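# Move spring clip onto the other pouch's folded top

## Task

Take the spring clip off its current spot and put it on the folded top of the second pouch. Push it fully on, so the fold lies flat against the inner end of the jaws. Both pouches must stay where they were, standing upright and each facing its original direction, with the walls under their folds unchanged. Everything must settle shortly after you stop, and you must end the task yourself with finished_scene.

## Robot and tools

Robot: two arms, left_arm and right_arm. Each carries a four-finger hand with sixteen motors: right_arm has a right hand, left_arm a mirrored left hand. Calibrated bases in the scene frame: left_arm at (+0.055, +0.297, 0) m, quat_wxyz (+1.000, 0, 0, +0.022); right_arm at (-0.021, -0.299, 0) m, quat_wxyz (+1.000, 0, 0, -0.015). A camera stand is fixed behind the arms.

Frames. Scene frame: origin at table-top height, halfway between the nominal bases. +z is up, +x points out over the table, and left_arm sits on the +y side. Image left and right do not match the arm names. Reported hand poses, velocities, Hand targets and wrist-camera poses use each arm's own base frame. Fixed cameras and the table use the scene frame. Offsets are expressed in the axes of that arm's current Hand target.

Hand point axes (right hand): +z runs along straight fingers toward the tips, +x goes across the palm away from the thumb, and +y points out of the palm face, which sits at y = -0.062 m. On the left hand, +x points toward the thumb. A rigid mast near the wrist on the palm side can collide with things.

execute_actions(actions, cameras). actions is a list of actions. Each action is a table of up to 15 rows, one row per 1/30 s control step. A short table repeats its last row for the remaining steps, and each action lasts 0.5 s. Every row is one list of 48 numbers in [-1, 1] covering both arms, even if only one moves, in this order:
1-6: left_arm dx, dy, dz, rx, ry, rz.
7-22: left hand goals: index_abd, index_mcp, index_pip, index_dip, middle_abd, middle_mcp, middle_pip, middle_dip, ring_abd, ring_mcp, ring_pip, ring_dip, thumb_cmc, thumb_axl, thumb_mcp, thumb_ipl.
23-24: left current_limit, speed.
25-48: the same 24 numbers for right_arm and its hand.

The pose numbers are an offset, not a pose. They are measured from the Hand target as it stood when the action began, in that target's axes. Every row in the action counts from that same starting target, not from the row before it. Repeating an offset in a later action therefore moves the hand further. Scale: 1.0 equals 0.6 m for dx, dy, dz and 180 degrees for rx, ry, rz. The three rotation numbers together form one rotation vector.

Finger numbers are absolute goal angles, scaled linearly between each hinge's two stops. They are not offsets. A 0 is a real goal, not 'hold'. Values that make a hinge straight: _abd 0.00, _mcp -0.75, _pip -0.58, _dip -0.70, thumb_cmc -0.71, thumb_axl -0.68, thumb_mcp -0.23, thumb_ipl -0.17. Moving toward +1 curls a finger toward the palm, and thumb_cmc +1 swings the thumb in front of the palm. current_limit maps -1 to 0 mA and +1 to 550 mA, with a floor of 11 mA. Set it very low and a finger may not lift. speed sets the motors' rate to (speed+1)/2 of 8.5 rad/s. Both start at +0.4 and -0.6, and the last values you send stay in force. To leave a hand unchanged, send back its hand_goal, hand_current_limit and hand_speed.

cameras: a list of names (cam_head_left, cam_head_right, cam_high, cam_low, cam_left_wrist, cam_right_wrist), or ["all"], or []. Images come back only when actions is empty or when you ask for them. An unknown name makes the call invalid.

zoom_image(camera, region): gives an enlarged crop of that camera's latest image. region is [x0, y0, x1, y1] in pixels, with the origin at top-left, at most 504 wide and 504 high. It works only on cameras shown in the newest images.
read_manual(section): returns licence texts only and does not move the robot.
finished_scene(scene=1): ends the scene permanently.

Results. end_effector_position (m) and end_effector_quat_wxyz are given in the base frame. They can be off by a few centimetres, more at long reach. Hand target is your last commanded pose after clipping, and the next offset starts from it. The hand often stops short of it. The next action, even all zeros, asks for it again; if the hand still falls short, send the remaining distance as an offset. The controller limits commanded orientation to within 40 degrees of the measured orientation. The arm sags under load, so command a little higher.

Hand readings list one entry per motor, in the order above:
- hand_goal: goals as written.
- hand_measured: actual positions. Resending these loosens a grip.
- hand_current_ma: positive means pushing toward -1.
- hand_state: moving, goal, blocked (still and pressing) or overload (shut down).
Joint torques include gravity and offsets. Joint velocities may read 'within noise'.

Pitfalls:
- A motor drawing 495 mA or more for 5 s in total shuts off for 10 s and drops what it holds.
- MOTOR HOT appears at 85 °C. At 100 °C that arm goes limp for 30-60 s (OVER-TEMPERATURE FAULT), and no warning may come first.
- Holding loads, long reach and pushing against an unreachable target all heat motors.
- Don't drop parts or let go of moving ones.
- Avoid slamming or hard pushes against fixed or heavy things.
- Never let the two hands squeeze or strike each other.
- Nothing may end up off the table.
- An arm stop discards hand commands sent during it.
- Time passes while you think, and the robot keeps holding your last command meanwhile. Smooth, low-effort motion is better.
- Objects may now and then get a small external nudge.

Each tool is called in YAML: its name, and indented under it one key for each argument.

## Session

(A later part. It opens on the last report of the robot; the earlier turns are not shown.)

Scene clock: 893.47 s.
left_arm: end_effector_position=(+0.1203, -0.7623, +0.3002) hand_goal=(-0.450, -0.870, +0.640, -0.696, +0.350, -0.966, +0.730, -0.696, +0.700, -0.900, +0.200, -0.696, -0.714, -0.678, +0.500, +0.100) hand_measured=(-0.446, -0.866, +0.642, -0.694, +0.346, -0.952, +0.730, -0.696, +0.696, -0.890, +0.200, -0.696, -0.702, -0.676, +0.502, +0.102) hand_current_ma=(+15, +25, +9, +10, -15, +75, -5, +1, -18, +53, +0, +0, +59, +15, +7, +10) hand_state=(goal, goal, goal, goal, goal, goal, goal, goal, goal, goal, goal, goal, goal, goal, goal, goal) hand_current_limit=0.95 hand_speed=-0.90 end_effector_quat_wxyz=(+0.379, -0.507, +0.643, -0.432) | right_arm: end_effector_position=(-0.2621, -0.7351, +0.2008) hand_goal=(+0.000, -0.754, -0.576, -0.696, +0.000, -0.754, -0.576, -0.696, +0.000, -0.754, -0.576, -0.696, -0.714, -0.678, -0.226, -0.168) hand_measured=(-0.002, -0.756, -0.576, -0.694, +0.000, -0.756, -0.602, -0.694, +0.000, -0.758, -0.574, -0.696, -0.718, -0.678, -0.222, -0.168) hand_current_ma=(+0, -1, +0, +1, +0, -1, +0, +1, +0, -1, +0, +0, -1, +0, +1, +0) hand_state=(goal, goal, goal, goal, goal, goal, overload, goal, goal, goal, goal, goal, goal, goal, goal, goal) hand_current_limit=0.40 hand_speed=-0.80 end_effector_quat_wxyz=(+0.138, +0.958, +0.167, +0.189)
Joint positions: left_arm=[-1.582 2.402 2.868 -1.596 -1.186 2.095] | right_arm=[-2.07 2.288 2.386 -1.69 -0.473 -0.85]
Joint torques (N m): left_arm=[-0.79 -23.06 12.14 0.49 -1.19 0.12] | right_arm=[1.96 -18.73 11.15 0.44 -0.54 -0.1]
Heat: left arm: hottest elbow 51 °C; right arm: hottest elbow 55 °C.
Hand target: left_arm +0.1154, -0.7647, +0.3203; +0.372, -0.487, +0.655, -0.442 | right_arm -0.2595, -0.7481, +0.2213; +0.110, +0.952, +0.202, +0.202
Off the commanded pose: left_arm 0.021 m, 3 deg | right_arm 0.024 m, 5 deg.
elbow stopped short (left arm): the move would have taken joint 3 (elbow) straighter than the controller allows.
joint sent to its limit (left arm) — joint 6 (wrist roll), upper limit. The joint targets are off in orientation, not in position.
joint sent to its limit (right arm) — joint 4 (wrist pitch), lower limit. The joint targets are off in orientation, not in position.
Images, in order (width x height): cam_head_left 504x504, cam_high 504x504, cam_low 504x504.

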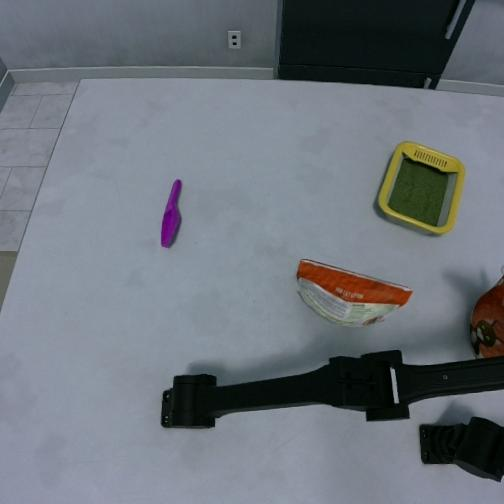

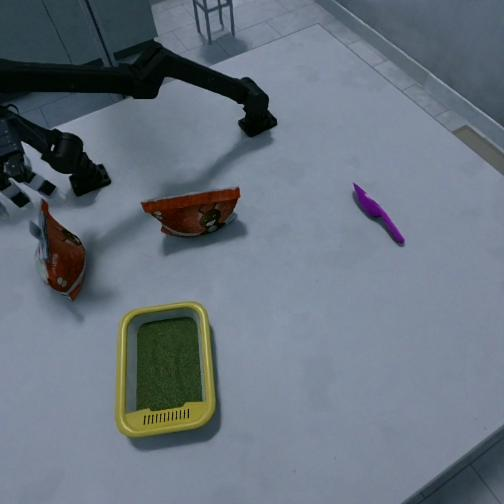

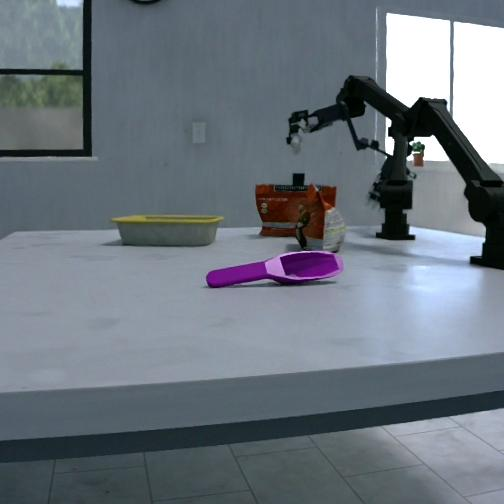

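execute_actions:
  actions:
    - [[-0.0806,0.0112,-0.0181,0,0,0,-0.45,-0.87,0.64,-0.696,0.35,-0.965,0.73,-0.696,0.7,-0.9,0.2,-0.696,-0.714,-0.678,0.5,0.1,0.4,-0.9,0,0,0,0,0,0,0,-0.754,-0.576,-0.696,0,-0.754,-0.576,-0.696,0,-0.754,-0.576,-0.696,-0.714,-0.678,-0.226,-0.168,0.4,-0.8]]
    - [[-0.0806,0.0112,-0.0181,0,0,0,-0.45,-0.87,0.64,-0.696,0.35,-0.965,0.73,-0.696,0.7,-0.9,0.2,-0.696,-0.714,-0.678,0.5,0.1,0.4,-0.9,0,0,0,0,0,0,0,-0.754,-0.576,-0.696,0,-0.754,-0.576,-0.696,0,-0.754,-0.576,-0.696,-0.714,-0.678,-0.226,-0.168,0.4,-0.8]]
  cameras: ["cam_low","cam_high"]

zoom_image:
  camera: "cam_low"
  region: [250, 130, 350, 240]

zoom_image:
  camera: "cam_high"
  region: [0, 180, 100, 300]

Scene clock: 895.93 s.
left_arm: end_effector_position=(+0.1209, -0.6652, +0.3129) hand_goal=(-0.450, -0.870, +0.640, -0.696, +0.350, -0.966, +0.730, -0.696, +0.700, -0.900, +0.200, -0.696, -0.714, -0.678, +0.500, +0.100) hand_measured=(-0.448, -0.866, +0.642, -0.694, +0.346, -0.952, +0.730, -0.696, +0.696, -0.890, +0.200, -0.696, -0.702, -0.676, +0.500, +0.102) hand_current_ma=(+12, +25, +9, +10, -15, +74, -5, +1, -18, +53, +0, +0, +57, +15, +6, +9) hand_state=(goal, goal, goal, goal, goal, goal, goal, goal, goal, goal, goal, goal, goal, goal, goal, goal) hand_current_limit=0.40 hand_speed=-0.90 end_effector_quat_wxyz=(+0.384, -0.503, +0.648, -0.424) | right_arm: end_effector_position=(-0.2621, -0.7351, +0.2008) hand_goal=(+0.000, -0.754, -0.576, -0.696, +0.000, -0.754, -0.576, -0.696, +0.000, -0.754, -0.576, -0.696, -0.714, -0.678, -0.226, -0.168) hand_measured=(-0.002, -0.756, -0.576, -0.694, +0.000, -0.756, -0.602, -0.694, +0.000, -0.758, -0.574, -0.696, -0.718, -0.678, -0.222, -0.168) hand_current_ma=(+0, -1, +0, +1, +0, -1, +0, +1, +0, -1, +0, +0, -1, +0, +1, +0) hand_state=(goal, goal, goal, goal, goal, goal, overload, goal, goal, goal, goal, goal, goal, goal, goal, goal) hand_current_limit=0.40 hand_speed=-0.80 end_effector_quat_wxyz=(+0.138, +0.958, +0.167, +0.189)
Joint positions: left_arm=[-1.582 1.933 2.094 -1.318 -1.183 2.09] | right_arm=[-2.07 2.288 2.386 -1.69 -0.473 -0.85]
Joint torques (N m): left_arm=[-1.03 -20.6 7.62 1.35 -1.22 0.18] | right_arm=[1.96 -18.84 11.19 0.42 -0.53 -0.09]
Heat: left arm: hottest elbow 51 °C; right arm: hottest elbow 55 °C.
Hand target: left_arm +0.1153, -0.6647, +0.3205; +0.372, -0.487, +0.655, -0.442 | right_arm -0.2595, -0.7481, +0.2213; +0.110, +0.952, +0.202, +0.202
Off the commanded pose: left_arm 0.009 m, 3 deg | right_arm 0.024 m, 5 deg.
joint sent to its limit (left arm) — joint 6 (wrist roll), upper limit. The joint targets still meet the commanded pose.
joint sent to its limit (right arm) — joint 4 (wrist pitch), lower limit. The joint targets are off in orientation, not in position.
Images, in order (width x height): cam_high 504x504, cam_low 504x504.

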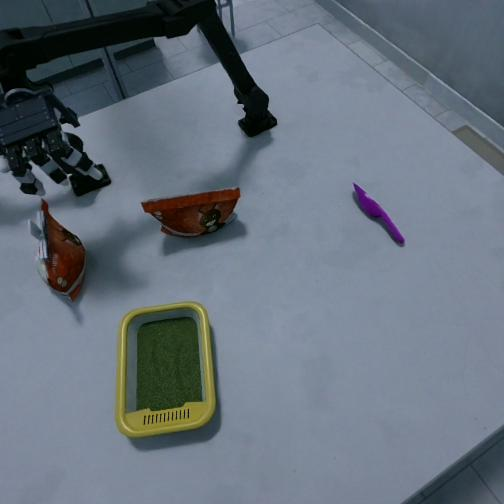

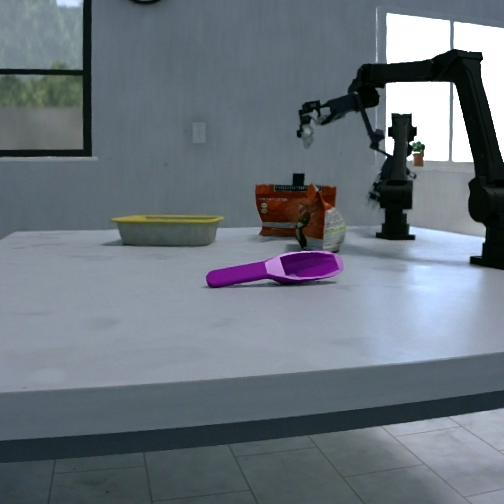

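Scaled by 4.582 from the camera's 504x504 image, which has a finer 720x720 frame.

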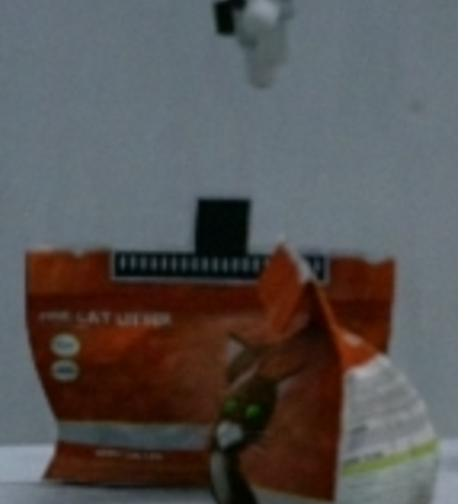

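Scaled by 4.200 from the camera's 504x504 image, which has a finer 720x720 frame.

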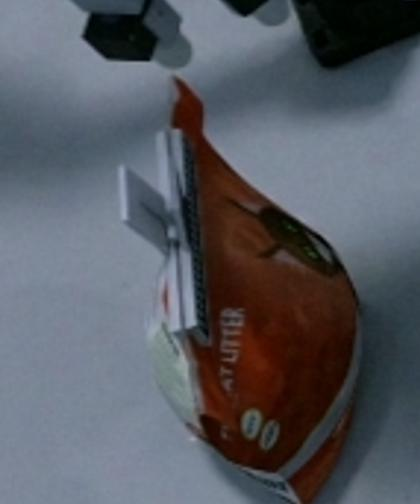

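execute_actions:
  actions: []
  cameras: ["cam_high","cam_low"]

zoom_image:
  camera: "cam_low"
  region: [268, 160, 328, 200]

zoom_image:
  camera: "cam_high"
  region: [30, 240, 60, 270]

Scene clock: 896.63 s.
left_arm: end_effector_position=(+0.1209, -0.6652, +0.3129) hand_goal=(-0.450, -0.870, +0.640, -0.696, +0.350, -0.966, +0.730, -0.696, +0.700, -0.900, +0.200, -0.696, -0.714, -0.678, +0.500, +0.100) hand_measured=(-0.448, -0.866, +0.642, -0.694, +0.346, -0.952, +0.730, -0.696, +0.696, -0.890, +0.200, -0.696, -0.702, -0.676, +0.500, +0.102) hand_current_ma=(+12, +25, +9, +10, -15, +74, -5, +1, -18, +53, +0, +0, +57, +15, +6, +9) hand_state=(goal, goal, goal, goal, goal, goal, goal, goal, goal, goal, goal, goal, goal, goal, goal, goal) hand_current_limit=0.40 hand_speed=-0.90 end_effector_quat_wxyz=(+0.384, -0.503, +0.648, -0.424) | right_arm: end_effector_position=(-0.2621, -0.7351, +0.2008) hand_goal=(+0.000, -0.754, -0.576, -0.696, +0.000, -0.754, -0.576, -0.696, +0.000, -0.754, -0.576, -0.696, -0.714, -0.678, -0.226, -0.168) hand_measured=(-0.002, -0.756, -0.576, -0.694, +0.000, -0.756, -0.602, -0.694, +0.000, -0.758, -0.574, -0.696, -0.718, -0.678, -0.222, -0.168) hand_current_ma=(+0, -1, +0, +1, +0, -1, +0, +1, +0, -1, +0, +0, -1, +0, +1, +0) hand_state=(goal, goal, goal, goal, goal, goal, overload, goal, goal, goal, goal, goal, goal, goal, goal, goal) hand_current_limit=0.40 hand_speed=-0.80 end_effector_quat_wxyz=(+0.138, +0.958, +0.167, +0.189)
Joint positions: left_arm=[-1.582 1.933 2.094 -1.318 -1.183 2.09] | right_arm=[-2.07 2.288 2.386 -1.69 -0.473 -0.85]
Joint velocities: within noise
Joint torques (N m): left_arm=[-1.03 -20.48 7.62 1.37 -1.22 0.17] | right_arm=[1.79 -18.49 11.26 0.38 -0.53 -0.08]
Heat: left arm: hottest elbow 50 °C; right arm: hottest elbow 55 °C.
Hand target: left_arm +0.1153, -0.6647, +0.3205; +0.372, -0.487, +0.655, -0.442 | right_arm -0.2595, -0.7481, +0.2213; +0.110, +0.952, +0.202, +0.202
Off the commanded pose: left_arm 0.009 m, 3 deg | right_arm 0.024 m, 5 deg.
Images, in order (width x height): cam_high 504x504, cam_low 504x504.

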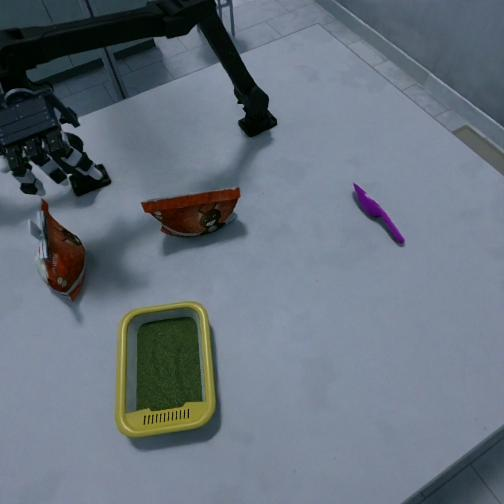

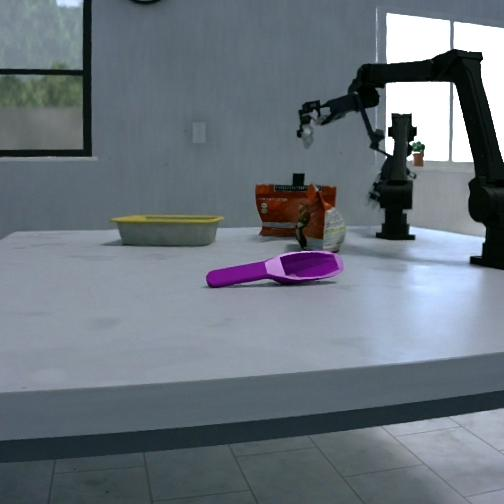

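Scaled by 8.400 from the camera's 504x504 image, which has a finer 720x720 frame.

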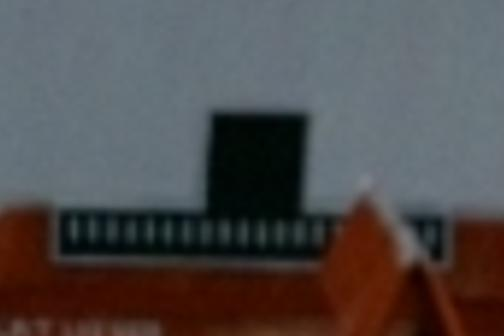

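Scaled by 16.800 from the camera's 504x504 image, which has a finer 720x720 frame.

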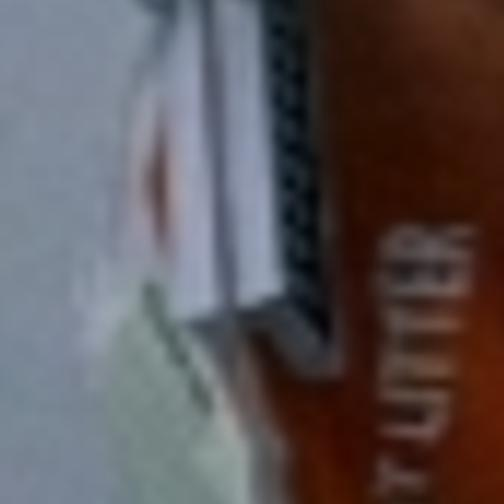

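execute_actions:
  actions: []
  cameras: ["cam_left_wrist","cam_right_wrist","cam_head_left"]

Scene clock: 896.70 s.
left_arm: end_effector_position=(+0.1209, -0.6652, +0.3129) hand_goal=(-0.450, -0.870, +0.640, -0.696, +0.350, -0.966, +0.730, -0.696, +0.700, -0.900, +0.200, -0.696, -0.714, -0.678, +0.500, +0.100) hand_measured=(-0.448, -0.866, +0.642, -0.694, +0.346, -0.952, +0.730, -0.696, +0.696, -0.890, +0.200, -0.696, -0.702, -0.676, +0.500, +0.102) hand_current_ma=(+12, +25, +9, +10, -15, +74, -5, +1, -18, +53, +0, +0, +57, +15, +6, +9) hand_state=(goal, goal, goal, goal, goal, goal, goal, goal, goal, goal, goal, goal, goal, goal, goal, goal) hand_current_limit=0.40 hand_speed=-0.90 end_effector_quat_wxyz=(+0.384, -0.503, +0.648, -0.424) | right_arm: end_effector_position=(-0.2621, -0.7351, +0.2008) hand_goal=(+0.000, -0.754, -0.576, -0.696, +0.000, -0.754, -0.576, -0.696, +0.000, -0.754, -0.576, -0.696, -0.714, -0.678, -0.226, -0.168) hand_measured=(-0.002, -0.756, -0.576, -0.694, +0.000, -0.756, -0.602, -0.694, +0.000, -0.758, -0.574, -0.696, -0.718, -0.678, -0.222, -0.168) hand_current_ma=(+0, -1, +0, +1, +0, -1, +0, +1, +0, -1, +0, +0, -1, +0, +1, +0) hand_state=(goal, goal, goal, goal, goal, goal, overload, goal, goal, goal, goal, goal, goal, goal, goal, goal) hand_current_limit=0.40 hand_speed=-0.80 end_effector_quat_wxyz=(+0.138, +0.958, +0.167, +0.189)
Joint positions: left_arm=[-1.582 1.933 2.094 -1.318 -1.183 2.09] | right_arm=[-2.07 2.288 2.386 -1.69 -0.473 -0.85]
Joint velocities: within noise
Joint torques (N m): left_arm=[-1.08 -20.48 7.58 1.39 -1.22 0.16] | right_arm=[1.85 -19.08 11.23 0.32 -0.54 -0.07]
Heat: left arm: hottest elbow 50 °C; right arm: hottest elbow 55 °C.
Hand target: left_arm +0.1153, -0.6647, +0.3205; +0.372, -0.487, +0.655, -0.442 | right_arm -0.2595, -0.7481, +0.2213; +0.110, +0.952, +0.202, +0.202
Off the commanded pose: left_arm 0.009 m, 3 deg | right_arm 0.024 m, 5 deg.
Images, in order (width x height): cam_head_left 504x504, cam_left_wrist 504x504, cam_right_wrist 504x504.

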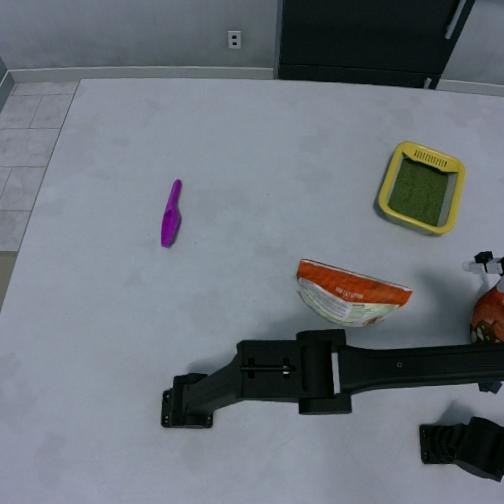

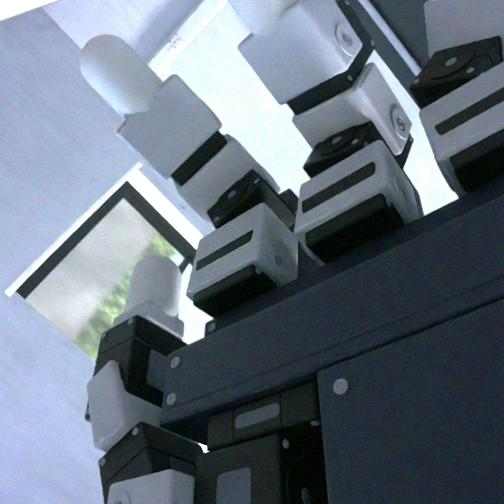

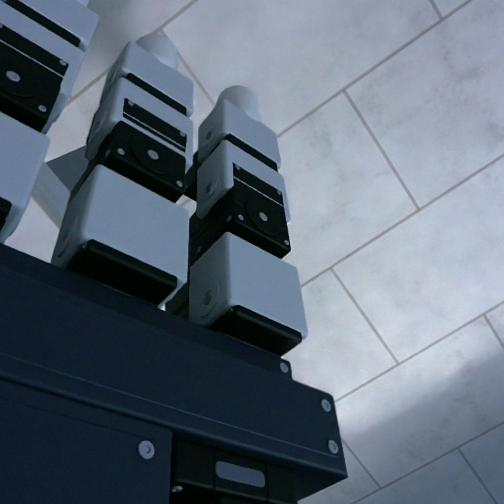

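finished_scene:

The scene is finished: the task was done.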